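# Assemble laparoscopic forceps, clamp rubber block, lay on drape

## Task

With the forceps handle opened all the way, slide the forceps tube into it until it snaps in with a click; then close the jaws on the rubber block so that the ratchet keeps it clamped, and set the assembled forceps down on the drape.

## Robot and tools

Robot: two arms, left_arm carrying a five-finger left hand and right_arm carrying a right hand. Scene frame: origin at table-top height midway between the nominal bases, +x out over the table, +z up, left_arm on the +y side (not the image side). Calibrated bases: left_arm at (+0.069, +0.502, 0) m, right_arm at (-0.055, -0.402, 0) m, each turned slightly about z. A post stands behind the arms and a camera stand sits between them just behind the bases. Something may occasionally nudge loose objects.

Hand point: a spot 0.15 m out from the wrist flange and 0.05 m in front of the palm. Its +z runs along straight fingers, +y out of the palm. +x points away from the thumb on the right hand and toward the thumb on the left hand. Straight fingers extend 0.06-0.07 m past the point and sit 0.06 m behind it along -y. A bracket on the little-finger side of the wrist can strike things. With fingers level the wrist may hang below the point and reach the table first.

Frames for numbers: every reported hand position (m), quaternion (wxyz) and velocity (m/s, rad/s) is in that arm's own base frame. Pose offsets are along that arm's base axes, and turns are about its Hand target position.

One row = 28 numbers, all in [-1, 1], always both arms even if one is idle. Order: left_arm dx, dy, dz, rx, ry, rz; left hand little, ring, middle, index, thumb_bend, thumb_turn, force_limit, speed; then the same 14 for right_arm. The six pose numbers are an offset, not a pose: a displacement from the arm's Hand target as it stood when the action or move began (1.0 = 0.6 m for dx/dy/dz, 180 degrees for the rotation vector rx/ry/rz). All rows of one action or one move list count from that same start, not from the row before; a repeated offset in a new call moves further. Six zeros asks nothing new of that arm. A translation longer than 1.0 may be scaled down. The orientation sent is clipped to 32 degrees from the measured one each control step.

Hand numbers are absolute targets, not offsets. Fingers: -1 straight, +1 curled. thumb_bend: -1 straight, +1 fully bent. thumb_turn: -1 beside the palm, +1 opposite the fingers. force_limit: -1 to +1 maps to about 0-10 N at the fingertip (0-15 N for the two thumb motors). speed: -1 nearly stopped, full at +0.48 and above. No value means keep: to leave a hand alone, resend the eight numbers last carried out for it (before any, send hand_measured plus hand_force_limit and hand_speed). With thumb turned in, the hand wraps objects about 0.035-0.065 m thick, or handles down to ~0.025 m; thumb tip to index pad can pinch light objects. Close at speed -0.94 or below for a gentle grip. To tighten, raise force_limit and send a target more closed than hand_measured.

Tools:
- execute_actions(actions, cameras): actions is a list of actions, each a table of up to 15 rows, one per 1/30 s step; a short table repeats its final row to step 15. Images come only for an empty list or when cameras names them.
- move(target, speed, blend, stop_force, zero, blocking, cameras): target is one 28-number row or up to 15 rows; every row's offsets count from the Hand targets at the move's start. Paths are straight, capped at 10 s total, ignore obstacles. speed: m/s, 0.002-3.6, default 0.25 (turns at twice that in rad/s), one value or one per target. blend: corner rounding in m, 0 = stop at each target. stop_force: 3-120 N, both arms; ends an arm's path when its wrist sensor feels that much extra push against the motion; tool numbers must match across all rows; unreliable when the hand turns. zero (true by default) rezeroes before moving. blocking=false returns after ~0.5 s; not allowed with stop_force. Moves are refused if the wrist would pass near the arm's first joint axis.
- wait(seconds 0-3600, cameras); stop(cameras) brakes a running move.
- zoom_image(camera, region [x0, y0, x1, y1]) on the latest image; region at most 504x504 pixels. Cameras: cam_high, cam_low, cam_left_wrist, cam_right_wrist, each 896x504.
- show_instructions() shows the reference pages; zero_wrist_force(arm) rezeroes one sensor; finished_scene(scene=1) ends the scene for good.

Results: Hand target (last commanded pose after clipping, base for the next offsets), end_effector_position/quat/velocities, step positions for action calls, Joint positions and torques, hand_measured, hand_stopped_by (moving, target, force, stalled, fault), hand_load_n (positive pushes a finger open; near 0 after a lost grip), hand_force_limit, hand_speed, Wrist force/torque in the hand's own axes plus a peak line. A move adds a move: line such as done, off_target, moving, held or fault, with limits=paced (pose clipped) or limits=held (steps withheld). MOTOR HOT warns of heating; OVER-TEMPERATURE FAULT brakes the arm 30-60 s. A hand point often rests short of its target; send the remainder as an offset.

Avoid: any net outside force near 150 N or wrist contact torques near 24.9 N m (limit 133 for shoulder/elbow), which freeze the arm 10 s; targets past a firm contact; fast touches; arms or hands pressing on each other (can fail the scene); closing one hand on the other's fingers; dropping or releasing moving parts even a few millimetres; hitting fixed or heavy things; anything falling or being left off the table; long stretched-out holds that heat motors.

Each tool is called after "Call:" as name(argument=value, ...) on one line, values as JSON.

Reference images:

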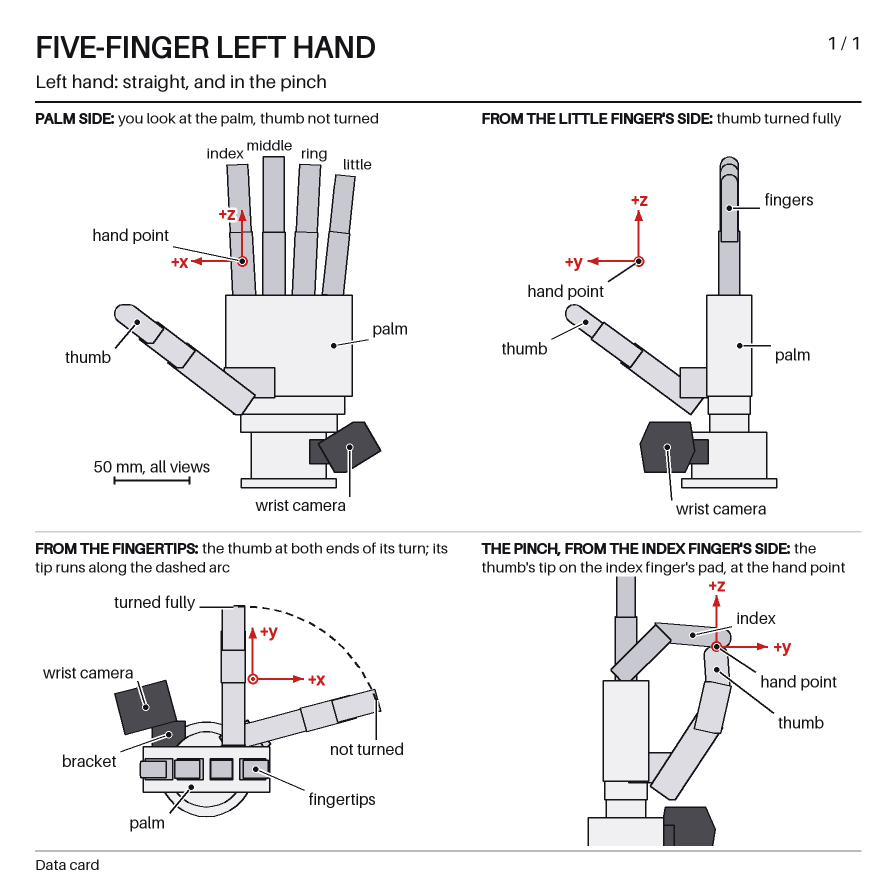

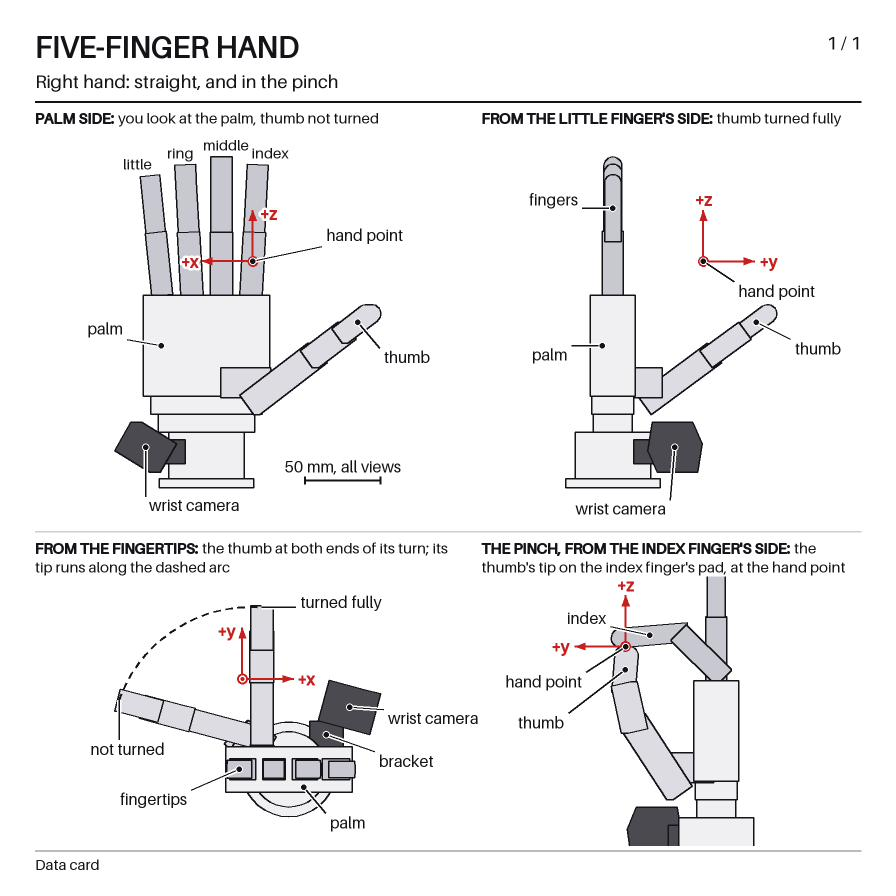

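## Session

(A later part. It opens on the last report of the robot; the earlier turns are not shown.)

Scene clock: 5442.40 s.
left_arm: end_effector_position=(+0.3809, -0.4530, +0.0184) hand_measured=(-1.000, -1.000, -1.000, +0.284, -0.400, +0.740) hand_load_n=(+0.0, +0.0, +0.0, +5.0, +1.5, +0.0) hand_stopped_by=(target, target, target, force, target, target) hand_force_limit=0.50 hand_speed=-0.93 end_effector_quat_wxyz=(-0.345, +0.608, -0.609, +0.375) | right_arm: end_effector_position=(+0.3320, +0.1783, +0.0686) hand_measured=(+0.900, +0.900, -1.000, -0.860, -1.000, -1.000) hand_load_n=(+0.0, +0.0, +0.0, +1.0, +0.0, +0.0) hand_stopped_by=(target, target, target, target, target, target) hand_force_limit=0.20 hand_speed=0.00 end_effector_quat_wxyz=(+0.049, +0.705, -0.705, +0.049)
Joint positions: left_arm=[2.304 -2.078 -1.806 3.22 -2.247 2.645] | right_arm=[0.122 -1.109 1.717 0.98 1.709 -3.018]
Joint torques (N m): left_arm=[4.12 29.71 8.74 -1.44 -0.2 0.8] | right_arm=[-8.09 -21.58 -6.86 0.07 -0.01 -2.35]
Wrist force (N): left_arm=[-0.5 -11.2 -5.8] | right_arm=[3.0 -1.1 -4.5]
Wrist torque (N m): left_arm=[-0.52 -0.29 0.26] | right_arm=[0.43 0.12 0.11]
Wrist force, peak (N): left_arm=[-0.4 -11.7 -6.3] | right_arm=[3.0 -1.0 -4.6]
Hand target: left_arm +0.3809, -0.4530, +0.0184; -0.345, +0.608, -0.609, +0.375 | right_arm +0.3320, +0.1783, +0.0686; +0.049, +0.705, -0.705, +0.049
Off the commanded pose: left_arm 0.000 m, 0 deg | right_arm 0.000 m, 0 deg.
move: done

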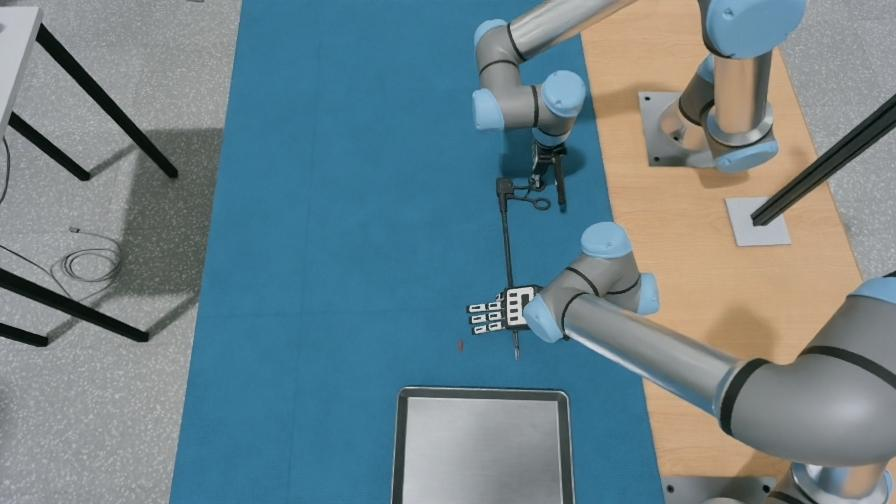

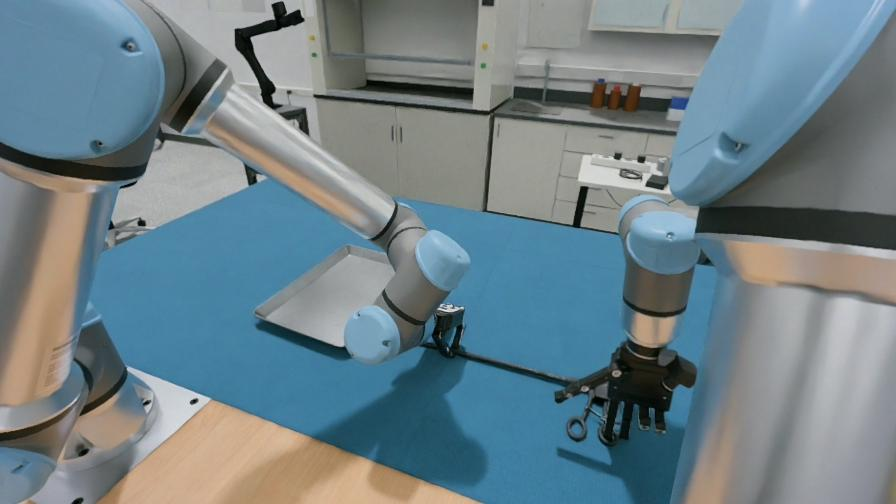

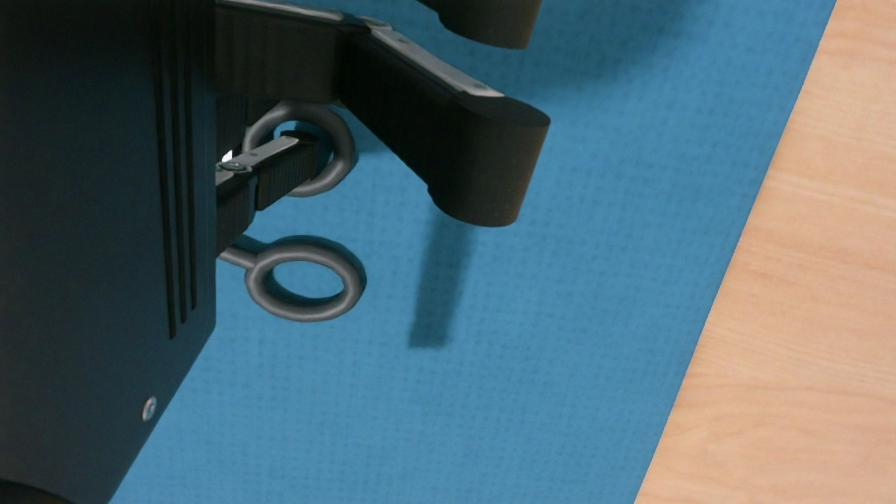

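Call:
move(target=[[0,0,0,0,0,0,-1,-1,-1,0.9,-0.4,0.74,0.5,-0.93,0,-0.007,0,0,0,0,0.9,0.9,-1,-0.86,-1,-1,0.2,0]], speed=0.01, cameras=[])

Call:
move(target=[[0,0,0,0,0,0,-1,-1,-1,0.9,-0.4,0.74,0.5,-0.93,0,0,0,0,0,0,0.9,0.9,-1,-0.6,-1,-1,0.1,-0.9]], speed=0.01, cameras=["cam_high","cam_low","cam_right_wrist"])

Call:
zoom_image(camera="cam_high", region=[480, 140, 560, 220])

Call:
zoom_image(camera="cam_right_wrist", region=[210, 60, 450, 250])

Scene clock: 5451.73 s.
left_arm: end_effector_position=(+0.3809, -0.4530, +0.0184) hand_measured=(-1.000, -1.000, -1.000, +0.284, -0.400, +0.740) hand_load_n=(+0.0, +0.0, +0.0, +6.0, +1.5, +0.0) hand_stopped_by=(target, target, target, force, target, target) hand_force_limit=0.50 hand_speed=-0.93 end_effector_quat_wxyz=(-0.345, +0.608, -0.609, +0.375) | right_arm: end_effector_position=(+0.3320, +0.1741, +0.0686) hand_measured=(+0.900, +0.900, -1.000, -0.860, -1.000, -1.000) hand_load_n=(+0.0, +0.0, +0.0, +0.0, +0.0, +0.0) hand_stopped_by=(target, target, target, target, target, target) hand_force_limit=0.20 hand_speed=0.00 end_effector_quat_wxyz=(+0.049, +0.705, -0.705, +0.049)
Joint positions: left_arm=[2.304 -2.078 -1.806 3.22 -2.247 2.645] | right_arm=[0.112 -1.113 1.723 0.977 1.709 -3.029]
Joint torques (N m): left_arm=[4.41 28.43 8.5 -1.26 -0.41 0.78] | right_arm=[-9.4 -43.72 -6.96 -0.04 2.01 -2.35]
Wrist force (N): left_arm=[-1.0 -5.7 -2.2] | right_arm=[-0.6 0.3 -4.3]
Wrist torque (N m): left_arm=[-0.19 -0.19 0.19] | right_arm=[0.51 0.19 -0.07]
Wrist force, peak (N): left_arm=[-0.9 -11.6 -6.1] | right_arm=[2.9 -1.1 -4.6]
Hand target: left_arm +0.3809, -0.4530, +0.0184; -0.345, +0.608, -0.609, +0.375 | right_arm +0.3320, +0.1741, +0.0686; +0.049, +0.705, -0.705, +0.049
Off the commanded pose: left_arm 0.000 m, 0 deg | right_arm 0.000 m, 0 deg.
move: done

Scene clock: 5452.93 s.
left_arm: end_effector_position=(+0.3809, -0.4530, +0.0184) hand_measured=(-1.000, -1.000, -1.000, +0.284, -0.400, +0.740) hand_load_n=(+0.0, +0.0, -0.5, +5.0, +1.0, -0.5) hand_stopped_by=(target, target, target, force, target, target) hand_force_limit=0.50 hand_speed=-0.93 end_effector_quat_wxyz=(-0.345, +0.608, -0.609, +0.375) | right_arm: end_effector_position=(+0.3320, +0.1741, +0.0686) hand_measured=(+0.900, +0.900, -1.000, -0.600, -1.000, -1.000) hand_load_n=(+0.0, +0.0, -1.0, +0.5, +0.0, -0.5) hand_stopped_by=(target, target, target, target, target, target) hand_force_limit=0.10 hand_speed=-0.90 end_effector_quat_wxyz=(+0.049, +0.705, -0.705, +0.049)
Joint positions: left_arm=[2.304 -2.078 -1.806 3.22 -2.247 2.645] | right_arm=[0.112 -1.113 1.723 0.977 1.709 -3.029]
Joint torques (N m): left_arm=[3.96 29.23 9.31 -1.42 -0.54 0.72] | right_arm=[-6.18 -42.89 -8.04 1.95 -0.68 -2.3]
Wrist force (N): left_arm=[1.1 -10.5 -3.8] | right_arm=[2.1 1.5 -4.2]
Wrist torque (N m): left_arm=[-0.53 -0.29 0.25] | right_arm=[0.55 0.14 0.13]
Wrist force, peak (N): left_arm=[1.3 -10.5 -3.9] | right_arm=[2.0 1.6 -4.4]
Hand target: left_arm +0.3809, -0.4530, +0.0184; -0.345, +0.608, -0.609, +0.375 | right_arm +0.3320, +0.1741, +0.0686; +0.049, +0.705, -0.705, +0.049
Off the commanded pose: left_arm 0.000 m, 0 deg | right_arm 0.000 m, 0 deg.
move: done

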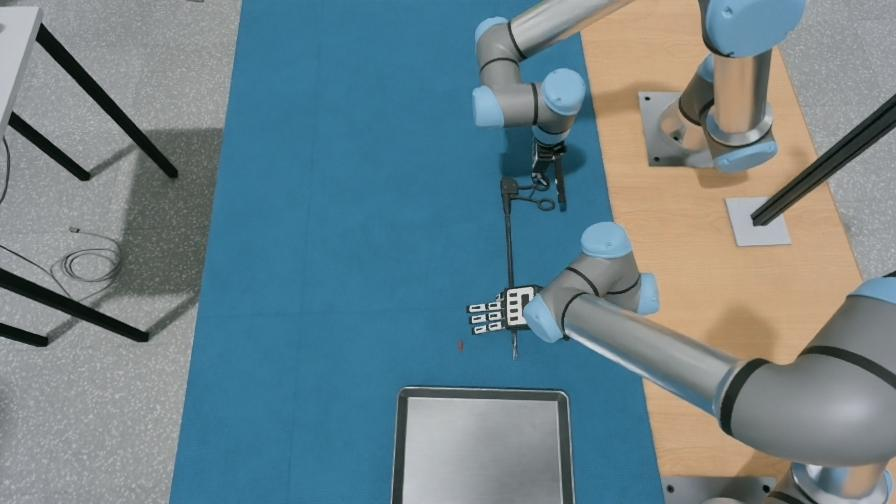

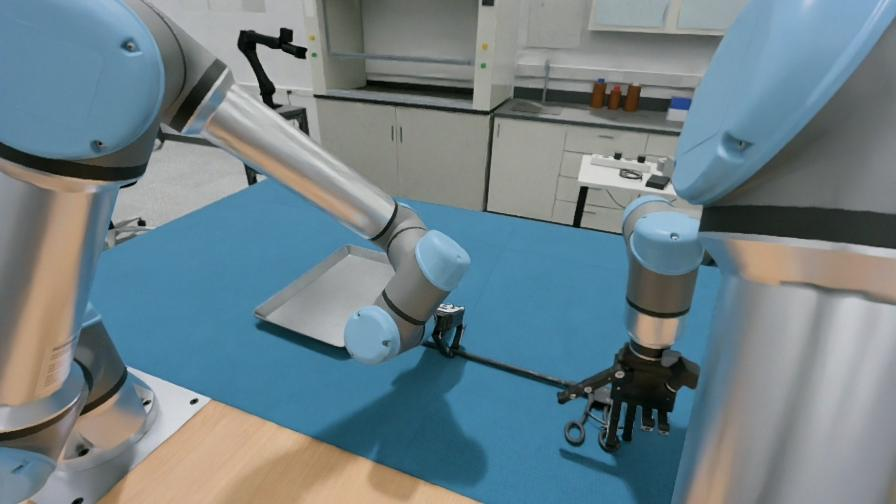

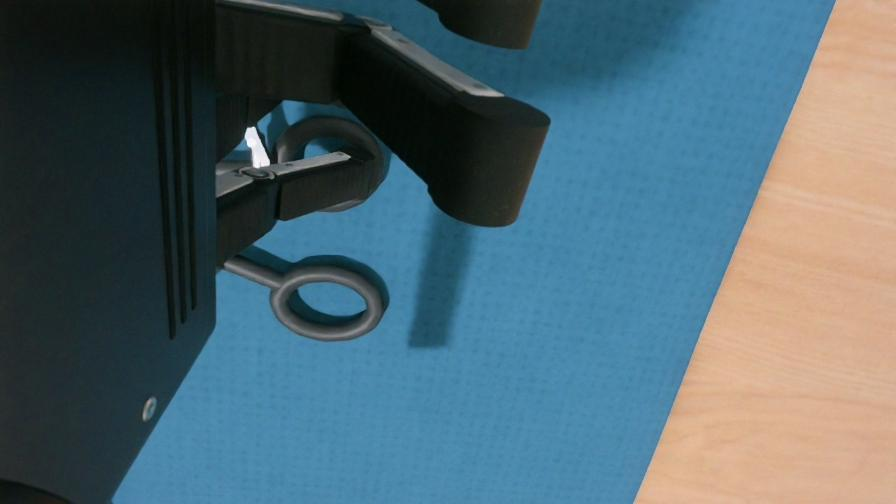

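Scaled by 6.300 from the camera's image (finer frame: 1280x720).

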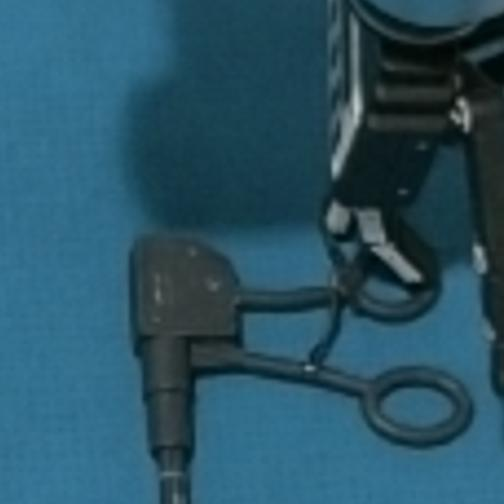

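Scaled by 2.100 from the camera's image (finer frame: 1280x720).

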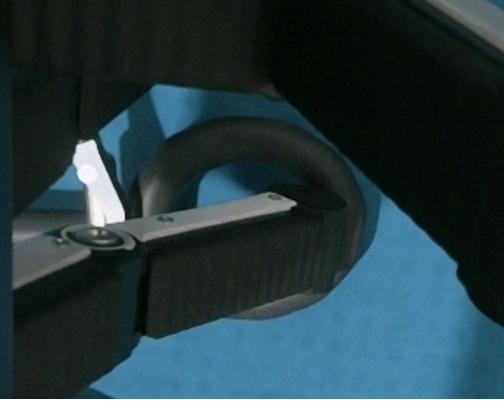

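Call:
move(target=[[0,0,0,0,0,0,-1,-1,-1,0.9,-0.4,0.74,0.5,-0.93,0,0,0,0,0,0,0.9,0.9,-1,-0.4,-1,-1,0.4,-0.85]], speed=0.01, cameras=[])

Call:
move(target=[[0,0,0,0,0,0,-1,-1,-1,0.9,-0.4,0.74,0.5,-0.93,0.0167,0,0,0,0,0,0.9,0.9,-1,-0.4,-1,-1,0.4,-0.85]], speed=0.015, cameras=["cam_high","cam_low","cam_right_wrist"])

Call:
zoom_image(camera="cam_high", region=[480, 140, 560, 220])

Call:
zoom_image(camera="cam_right_wrist", region=[210, 60, 450, 250])

Call:
zoom_image(camera="cam_low", region=[570, 370, 660, 460])

Scene clock: 5463.93 s.
left_arm: end_effector_position=(+0.3809, -0.4530, +0.0184) hand_measured=(-1.000, -1.000, -1.000, +0.284, -0.400, +0.740) hand_load_n=(+0.0, -0.5, +0.0, +5.5, +1.0, -0.5) hand_stopped_by=(target, target, target, force, target, target) hand_force_limit=0.50 hand_speed=-0.93 end_effector_quat_wxyz=(-0.345, +0.608, -0.609, +0.375) | right_arm: end_effector_position=(+0.3320, +0.1741, +0.0686) hand_measured=(+0.900, +0.900, -1.000, -0.400, -1.000, -1.000) hand_load_n=(+0.0, +0.0, -0.5, +0.0, +0.0, +0.0) hand_stopped_by=(target, target, target, target, target, target) hand_force_limit=0.40 hand_speed=-0.85 end_effector_quat_wxyz=(+0.049, +0.705, -0.705, +0.049)
Joint positions: left_arm=[2.304 -2.078 -1.806 3.22 -2.247 2.645] | right_arm=[0.112 -1.113 1.723 0.977 1.709 -3.029]
Joint torques (N m): left_arm=[4.06 29.93 11.33 -1.44 -0.45 0.64] | right_arm=[6.32 -22.8 -18.21 3.76 -0.95 -0.89]
Wrist force (N): left_arm=[0.5 -6.4 -1.5] | right_arm=[0.9 0.6 -3.8]
Wrist torque (N m): left_arm=[-0.29 -0.20 0.20] | right_arm=[0.46 0.19 0.02]
Wrist force, peak (N): left_arm=[1.0 -10.8 -3.8] | right_arm=[2.5 1.1 -4.6]
Hand target: left_arm +0.3809, -0.4530, +0.0184; -0.345, +0.608, -0.609, +0.375 | right_arm +0.3320, +0.1741, +0.0686; +0.049, +0.705, -0.705, +0.049
Off the commanded pose: left_arm 0.000 m, 0 deg | right_arm 0.000 m, 0 deg.
move: done

Scene clock: 5464.93 s.
left_arm: end_effector_position=(+0.3809, -0.4530, +0.0184) hand_measured=(-1.000, -1.000, -1.000, +0.284, -0.400, +0.740) hand_load_n=(+0.0, +0.0, +0.0, +6.0, +1.0, +0.0) hand_stopped_by=(target, target, target, force, target, target) hand_force_limit=0.50 hand_speed=-0.93 end_effector_quat_wxyz=(-0.345, +0.608, -0.609, +0.375) | right_arm: end_effector_position=(+0.3420, +0.1741, +0.0686) hand_measured=(+0.900, +0.900, -1.000, -0.400, -1.000, -1.000) hand_load_n=(+0.0, +0.0, -2.0, +0.0, +0.0, +0.0) hand_stopped_by=(target, target, target, target, target, target) hand_force_limit=0.40 hand_speed=-0.85 end_effector_quat_wxyz=(+0.049, +0.705, -0.705, +0.049)
Joint positions: left_arm=[2.304 -2.078 -1.806 3.22 -2.247 2.645] | right_arm=[0.109 -1.094 1.693 0.988 1.709 -3.031]
Joint torques (N m): left_arm=[3.3 29.92 10.83 -1.41 -0.46 0.37] | right_arm=[-8.8 -22.79 -20.41 4.04 0.71 -2.28]
Wrist force (N): left_arm=[-1.4 -6.9 -1.5] | right_arm=[2.2 3.6 -3.9]
Wrist torque (N m): left_arm=[-0.31 -0.13 0.20] | right_arm=[0.60 0.10 0.17]
Wrist force, peak (N): left_arm=[-1.4 -6.9 -1.5] | right_arm=[2.2 3.6 -3.9]
Hand target: left_arm +0.3809, -0.4530, +0.0184; -0.345, +0.608, -0.609, +0.375 | right_arm +0.3420, +0.1741, +0.0686; +0.049, +0.705, -0.705, +0.049
Off the commanded pose: left_arm 0.000 m, 0 deg | right_arm 0.000 m, 0 deg.
move: done

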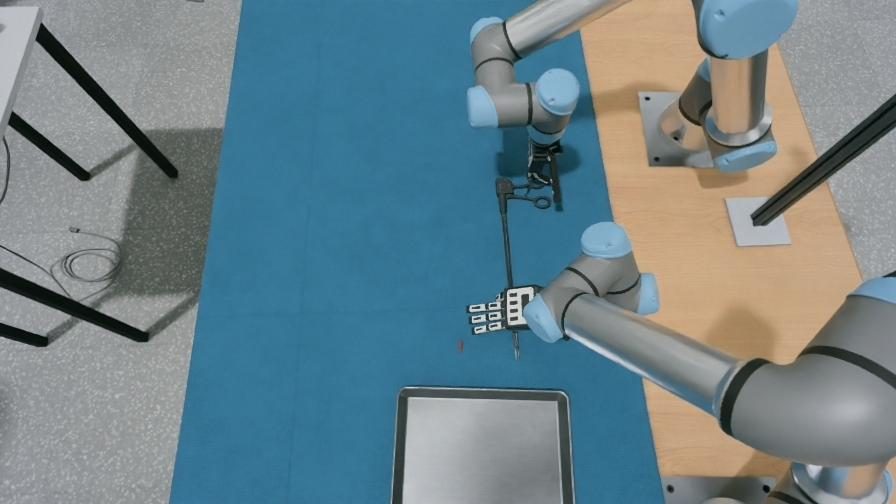

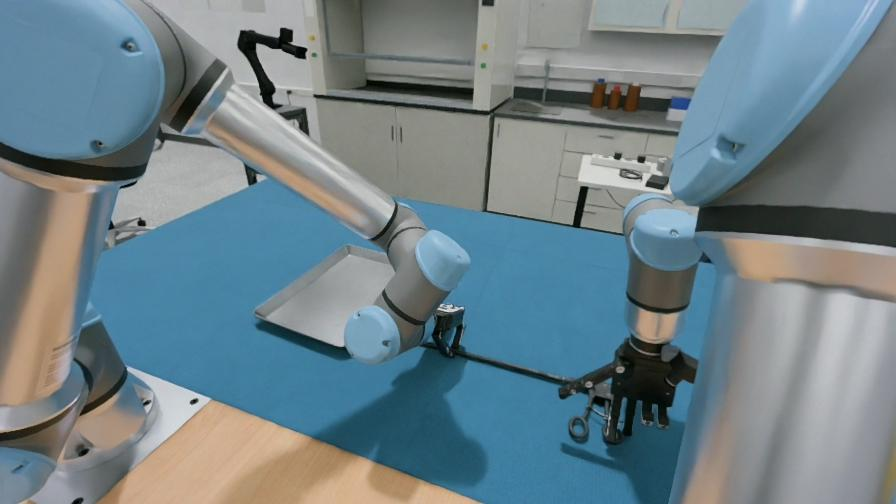

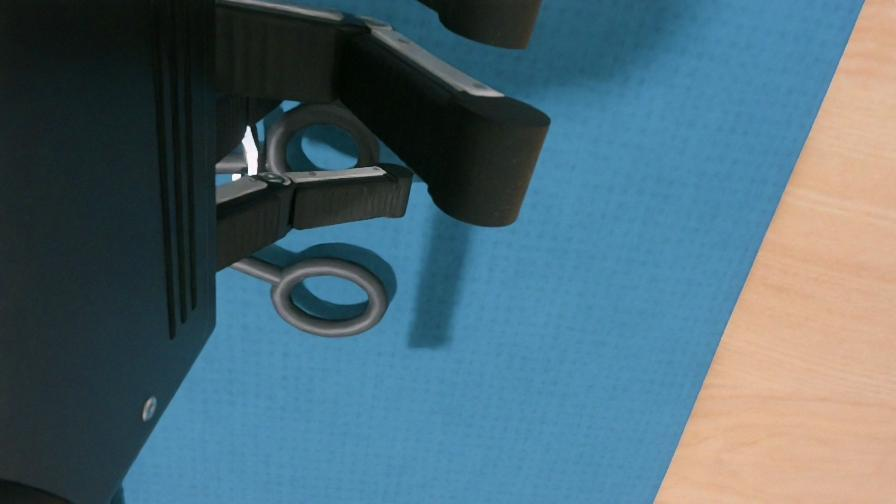

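Scaled by 6.300 from the camera's image (finer frame: 1280x720).

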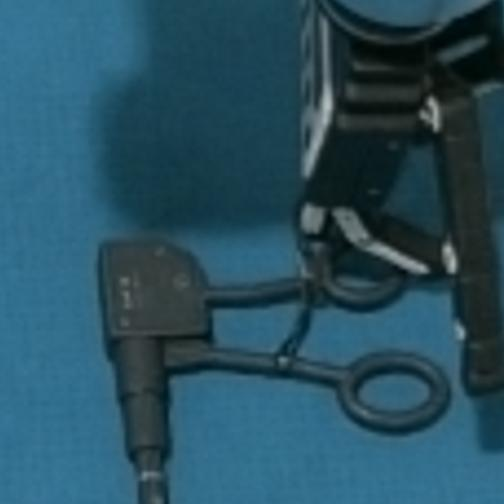

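Scaled by 2.100 from the camera's image (finer frame: 1280x720).

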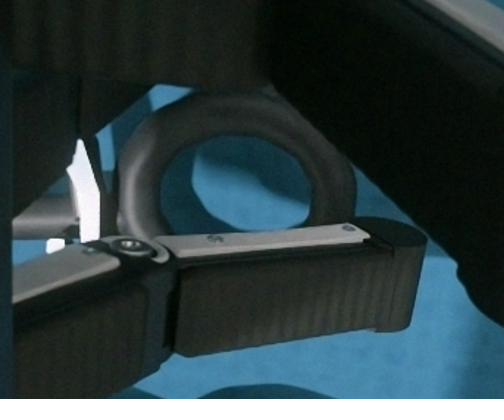

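Scaled by 5.600 from the camera's image (finer frame: 1280x720).

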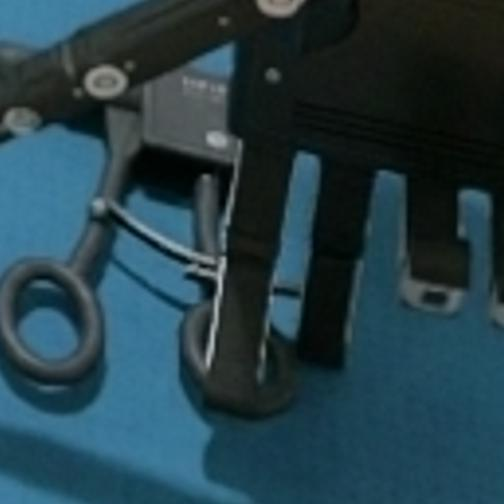

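Call:
move(target=[[0,0,0,0,0,0,-1,-1,-1,0.9,-0.4,0.74,0.5,-0.93,-0.01,0,0,0,0,0,0.9,0.9,-1,-0.4,-1,-1,0.4,-0.85],[0,0,0,0,0,0,-1,-1,-1,0.9,-0.4,0.74,0.5,-0.93,-0.01,0,0.045,0,0,0,0.9,0.9,-1,-0.4,-1,-1,0.4,-0.85]], speed=0.05, cameras=[])

Call:
move(target=[[0,0,0,0,0,0,-1,-1,-1,0.9,-0.4,0.74,0.5,-0.93,-0.0073,0.0007,-0.025,-0.0556,0,0,0.9,0.9,-1,-0.86,-1,-1,0.2,0]], speed=0.03, cameras=["cam_high","cam_low","cam_right_wrist"])

Call:
zoom_image(camera="cam_low", region=[570, 370, 660, 460])

Call:
zoom_image(camera="cam_high", region=[480, 140, 560, 220])

Call:
zoom_image(camera="cam_right_wrist", region=[210, 60, 450, 250])

Scene clock: 5507.03 s.
left_arm: end_effector_position=(+0.3809, -0.4530, +0.0184) hand_measured=(-1.000, -1.000, -1.000, +0.284, -0.400, +0.740) hand_load_n=(+0.0, +0.0, +0.0, +6.0, +1.0, +0.0) hand_stopped_by=(target, target, target, force, target, target) hand_force_limit=0.50 hand_speed=-0.93 end_effector_quat_wxyz=(-0.345, +0.608, -0.609, +0.375) | right_arm: end_effector_position=(+0.3360, +0.1741, +0.0955) hand_measured=(+0.900, +0.900, -1.000, -0.400, -1.000, -1.000) hand_load_n=(+0.0, +0.0, +0.0, +0.5, +0.0, +0.0) hand_stopped_by=(target, target, target, target, target, target) hand_force_limit=0.40 hand_speed=-0.85 end_effector_quat_wxyz=(+0.049, +0.705, -0.705, +0.049)
Joint positions: left_arm=[2.304 -2.078 -1.806 3.22 -2.247 2.645] | right_arm=[0.111 -1.14 1.683 1.044 1.709 -3.03]
Joint torques (N m): left_arm=[3.58 29.62 11.99 -1.04 -0.11 0.76] | right_arm=[6.47 -44.42 -20.75 4.66 -0.86 2.28]
Wrist force (N): left_arm=[-0.7 -6.9 -1.6] | right_arm=[1.1 0.3 -2.4]
Wrist torque (N m): left_arm=[-0.29 -0.21 0.22] | right_arm=[0.38 0.11 -0.09]
Wrist force, peak (N): left_arm=[-0.9 -7.3 -1.6] | right_arm=[2.0 3.4 -4.1]
Hand target: left_arm +0.3809, -0.4530, +0.0184; -0.345, +0.608, -0.609, +0.375 | right_arm +0.3360, +0.1741, +0.0956; +0.049, +0.705, -0.705, +0.049
Off the commanded pose: left_arm 0.000 m, 0 deg | right_arm 0.000 m, 0 deg.
move: done

Scene clock: 5510.27 s.
left_arm: end_effector_position=(+0.3809, -0.4530, +0.0184) hand_measured=(-1.000, -1.000, -1.000, +0.284, -0.400, +0.740) hand_load_n=(+0.0, +0.0, +0.0, +6.0, +1.0, +0.0) hand_stopped_by=(target, target, target, force, target, target) hand_force_limit=0.50 hand_speed=-0.93 end_effector_quat_wxyz=(-0.345, +0.608, -0.609, +0.375) | right_arm: end_effector_position=(+0.3316, +0.1745, +0.0806) hand_measured=(+0.900, +0.900, -1.000, -0.860, -1.000, -1.000) hand_load_n=(+0.0, +0.0, +0.0, +0.0, +0.0, +0.0) hand_stopped_by=(target, target, target, target, target, target) hand_force_limit=0.20 hand_speed=0.00 end_effector_quat_wxyz=(+0.111, +0.698, -0.698, +0.110)
Joint positions: left_arm=[2.304 -2.078 -1.806 3.22 -2.247 2.645] | right_arm=[0.216 -1.075 1.656 1.059 1.877 -2.915]
Joint torques (N m): left_arm=[4.02 29.92 11.76 -1.24 -0.03 0.69] | right_arm=[7.1 -23.46 -19.46 4.84 2.08 2.17]
Wrist force (N): left_arm=[-1.0 -7.2 -1.8] | right_arm=[1.2 0.6 -2.6]
Wrist torque (N m): left_arm=[-0.31 -0.17 0.20] | right_arm=[0.44 0.18 -0.12]
Wrist force, peak (N): left_arm=[-0.7 -7.5 -1.5] | right_arm=[1.2 0.8 -2.8]
Hand target: left_arm +0.3809, -0.4530, +0.0184; -0.345, +0.608, -0.609, +0.375 | right_arm +0.3316, +0.1745, +0.0806; +0.111, +0.698, -0.698, +0.110
Off the commanded pose: left_arm 0.000 m, 0 deg | right_arm 0.000 m, 0 deg.
move: done

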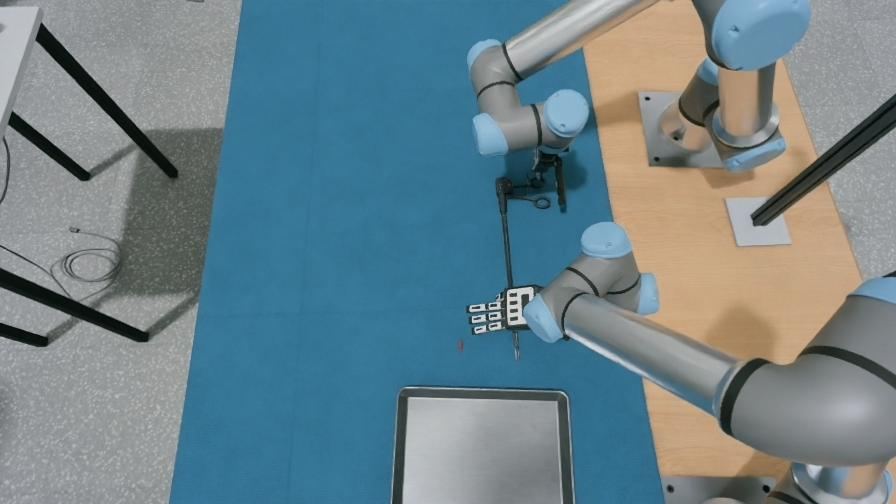

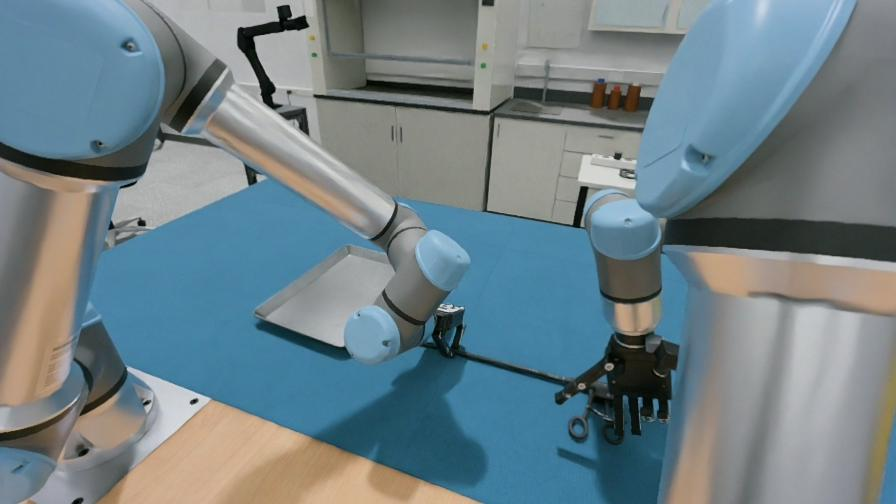

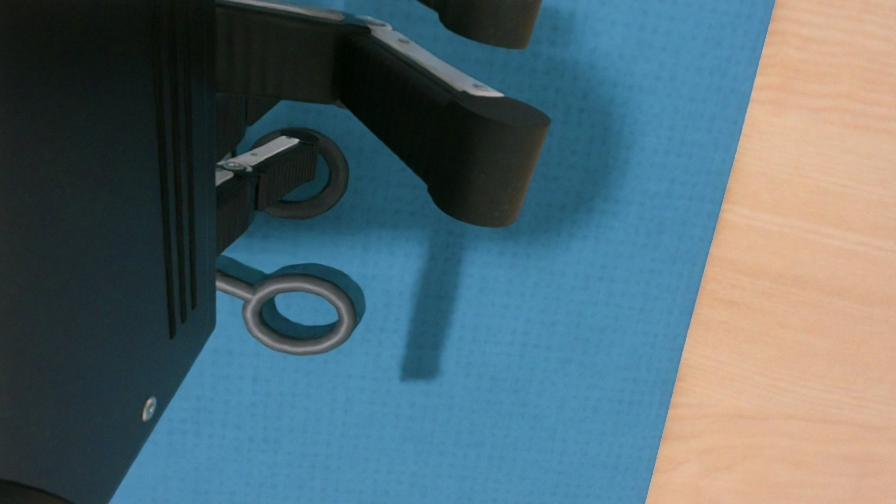

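Scaled by 5.600 from the camera's image (finer frame: 1280x720).

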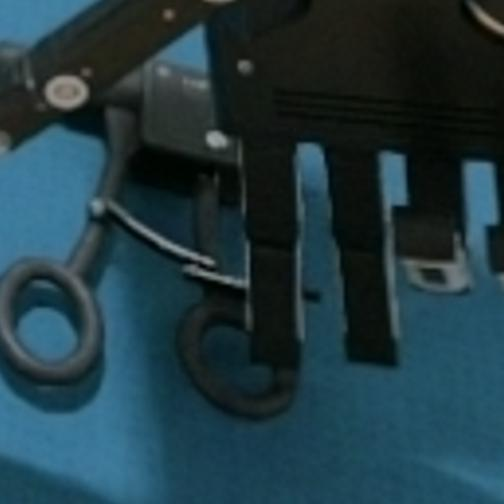

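Scaled by 6.300 from the camera's image (finer frame: 1280x720).

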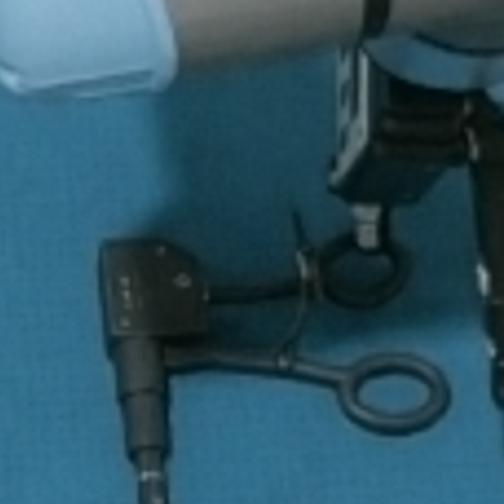

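Scaled by 2.100 from the camera's image (finer frame: 1280x720).

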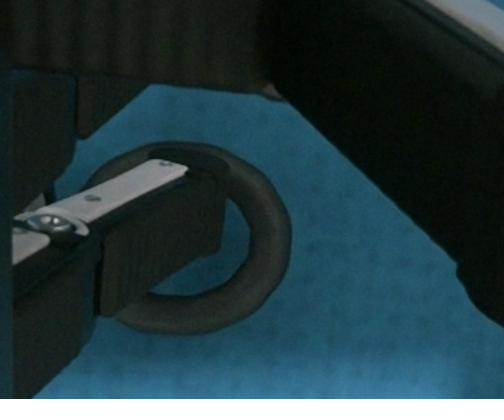

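Call:
move(target=[[0,0,0,0,0,0,-1,-1,-1,0.9,-0.4,0.74,0.5,-0.93,0.002,0.0155,0.005,0,0,0,0.9,0.9,-1,-0.86,-1,-1,0.2,0],[0,0,0,0,0,0,-1,-1,-1,0.9,-0.4,0.74,0.5,-0.93,0.002,0.0155,-0.0277,0,0,0,0.9,0.9,-1,-0.86,-1,-1,0.2,0]], speed=0.01, stop_force=3, cameras=["cam_high","cam_low","cam_right_wrist"])

Call:
zoom_image(camera="cam_low", region=[570, 370, 660, 460])

Call:
zoom_image(camera="cam_high", region=[480, 140, 560, 220])

Call:
zoom_image(camera="cam_right_wrist", region=[210, 60, 450, 250])

Scene clock: 5523.50 s.
left_arm: end_effector_position=(+0.3809, -0.4530, +0.0184) hand_measured=(-1.000, -1.000, -1.000, +0.284, -0.400, +0.740) hand_load_n=(+0.0, -0.5, +0.0, +5.5, +1.0, +0.0) hand_stopped_by=(target, target, target, force, target, target) hand_force_limit=0.50 hand_speed=-0.93 end_effector_quat_wxyz=(-0.345, +0.608, -0.609, +0.375) | right_arm: end_effector_position=(+0.3328, +0.1838, +0.0645) hand_measured=(+0.900, +0.900, -1.000, -0.860, -1.000, -1.000) hand_load_n=(+0.0, +0.0, +0.0, +0.0, +0.0, +0.0) hand_stopped_by=(target, target, target, target, target, target) hand_force_limit=0.20 hand_speed=0.00 end_effector_quat_wxyz=(+0.111, +0.698, -0.698, +0.110)
Joint positions: left_arm=[2.304 -2.078 -1.806 3.22 -2.247 2.645] | right_arm=[0.236 -1.042 1.653 1.036 1.876 -2.894]
Joint torques (N m): left_arm=[3.32 29.32 14.82 -0.93 0.09 0.66] | right_arm=[6.96 -46.63 -19.03 4.55 -0.9 2.16]
Wrist force (N): left_arm=[-0.7 -8.1 -2.3] | right_arm=[2.7 0.3 -5.4]
Wrist torque (N m): left_arm=[-0.37 -0.20 0.22] | right_arm=[0.62 0.16 -0.03]
Wrist force, peak (N): left_arm=[-0.8 -9.2 -2.9] | right_arm=[3.1 0.0 -6.7]
Hand target: left_arm +0.3809, -0.4530, +0.0184; -0.345, +0.608, -0.609, +0.375 | right_arm +0.3328, +0.1838, +0.0645; +0.111, +0.698, -0.698, +0.110 (not the last commanded pose)
Off the commanded pose: left_arm 0.000 m, 0 deg | right_arm 0.001 m, 0 deg.
move: contact (right_arm); path passed 1 of 2 targets

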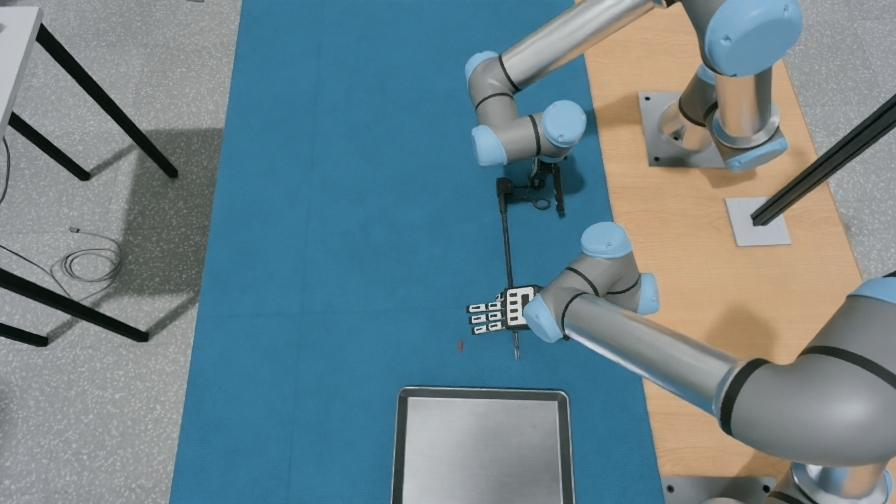

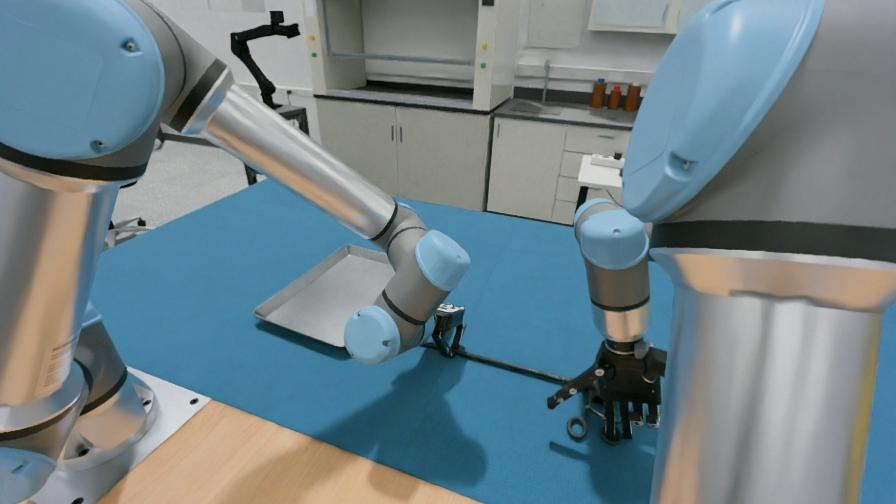

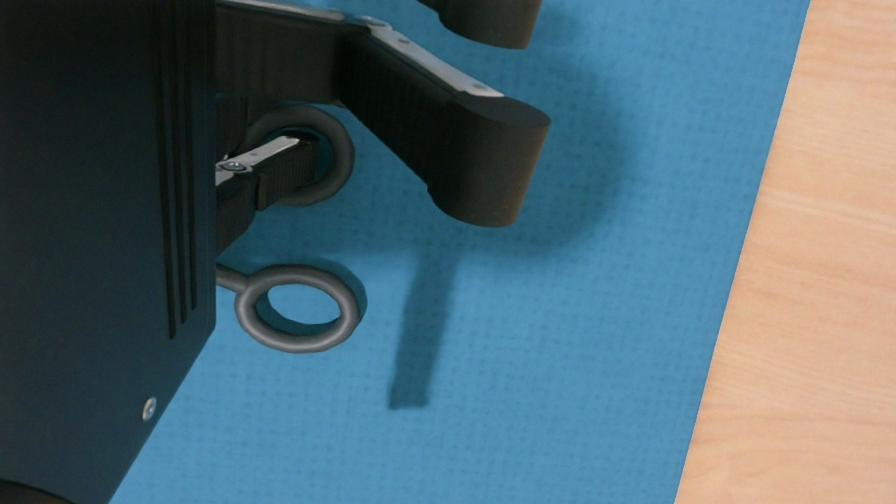

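Scaled by 5.600 from the camera's image (finer frame: 1280x720).

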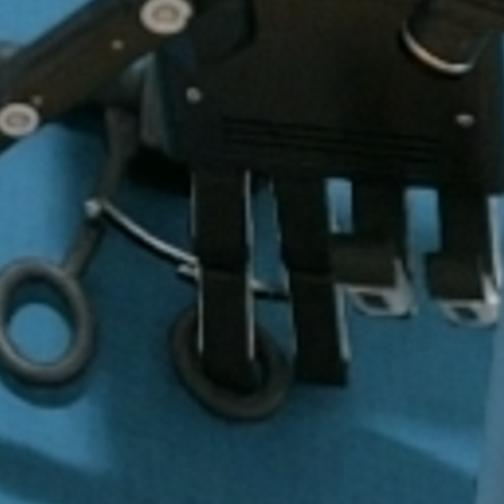

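Scaled by 6.300 from the camera's image (finer frame: 1280x720).

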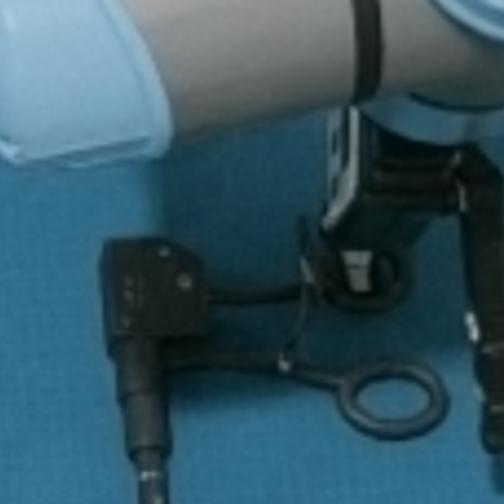

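Scaled by 2.100 from the camera's image (finer frame: 1280x720).

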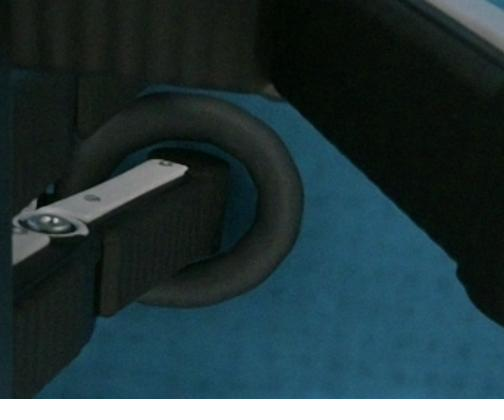

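Call:
move(target=[[0,0,0,0,0,0,-1,-1,-1,0.9,-0.4,0.74,0.5,-0.93,0,0,0.0008,0,0,0,0.9,0.9,-1,-0.6,-1,-1,0.0,-0.9]], speed=0.01, cameras=["cam_high","cam_right_wrist"])

Call:
zoom_image(camera="cam_high", region=[480, 140, 560, 220])

Call:
zoom_image(camera="cam_right_wrist", region=[210, 60, 450, 250])

Scene clock: 5531.30 s.
left_arm: end_effector_position=(+0.3809, -0.4530, +0.0184) hand_measured=(-1.000, -1.000, -1.000, +0.284, -0.400, +0.740) hand_load_n=(+0.0, +0.0, +0.0, +5.5, +1.0, -0.5) hand_stopped_by=(target, target, target, force, target, target) hand_force_limit=0.50 hand_speed=-0.93 end_effector_quat_wxyz=(-0.345, +0.608, -0.609, +0.375) | right_arm: end_effector_position=(+0.3328, +0.1838, +0.0650) hand_measured=(+0.900, +0.900, -1.000, -0.676, -1.000, -1.000) hand_load_n=(+0.5, +0.0, -4.0, +6.0, +0.0, +0.0) hand_stopped_by=(target, target, target, force, target, target) hand_force_limit=0.00 hand_speed=-0.90 end_effector_quat_wxyz=(+0.111, +0.698, -0.698, +0.110)
Joint positions: left_arm=[2.304 -2.078 -1.806 3.22 -2.247 2.645] | right_arm=[0.236 -1.042 1.652 1.037 1.876 -2.894]
Joint torques (N m): left_arm=[2.79 29.09 14.43 -0.95 -0.18 0.24] | right_arm=[7.21 -47.68 -18.8 4.79 -0.85 2.06]
Wrist force (N): left_arm=[0.6 -4.5 -2.6] | right_arm=[2.7 0.1 -2.3]
Wrist torque (N m): left_arm=[-0.11 -0.26 0.20] | right_arm=[0.45 0.12 0.05]
Wrist force, peak (N): left_arm=[-0.6 -8.5 -2.7] | right_arm=[2.5 0.1 -5.8]
Hand target: left_arm +0.3809, -0.4530, +0.0184; -0.345, +0.608, -0.609, +0.375 | right_arm +0.3328, +0.1838, +0.0650; +0.111, +0.698, -0.698, +0.110
Off the commanded pose: left_arm 0.000 m, 0 deg | right_arm 0.000 m, 0 deg.
move: done

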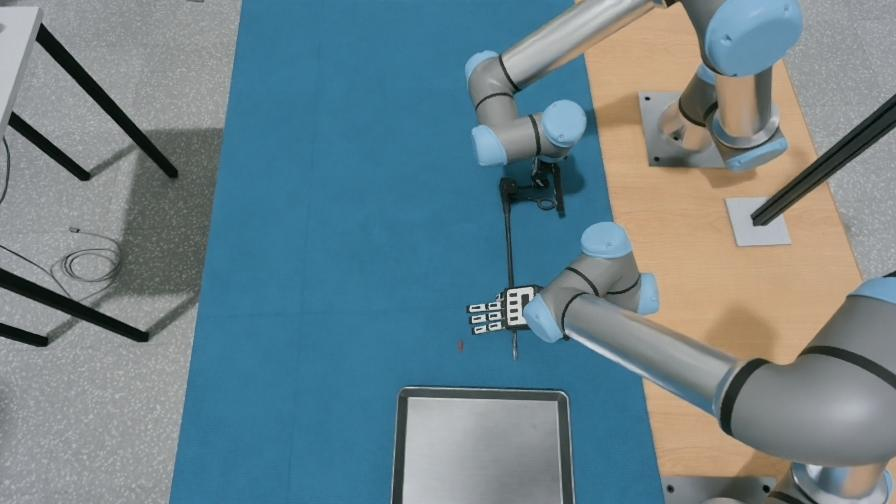

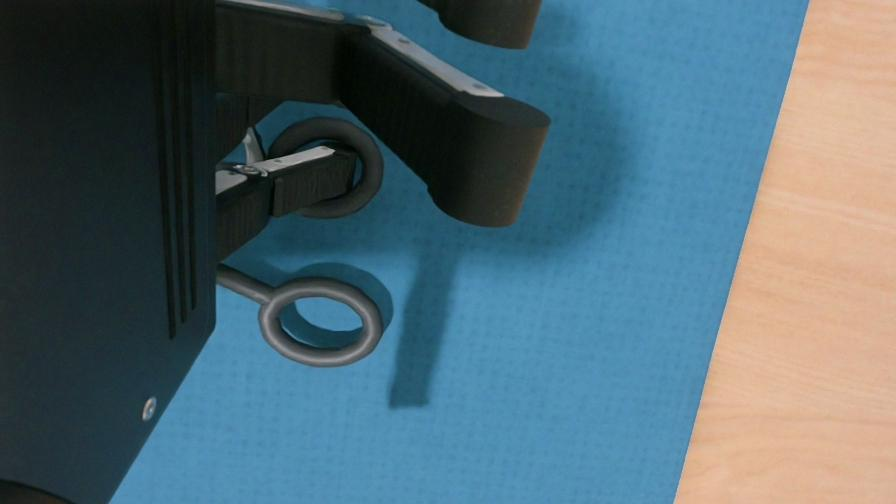

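Scaled by 6.300 from the camera's image (finer frame: 1280x720).

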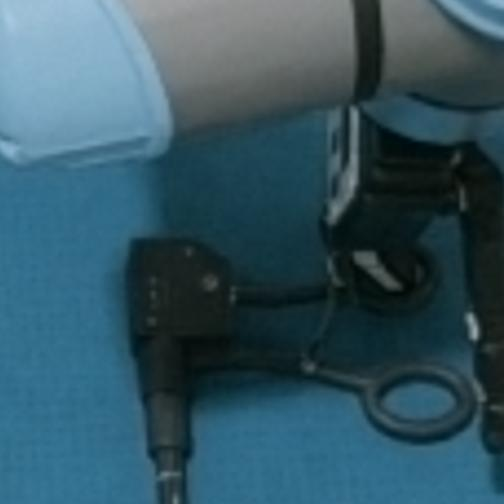

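Scaled by 2.100 from the camera's image (finer frame: 1280x720).

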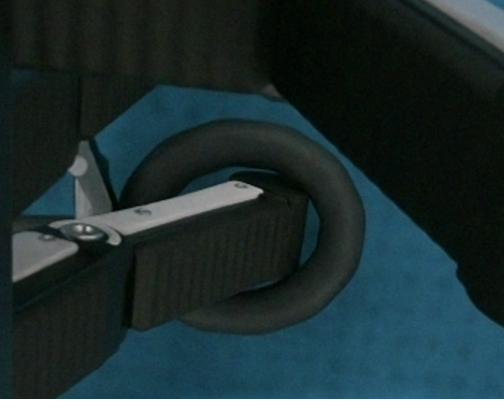

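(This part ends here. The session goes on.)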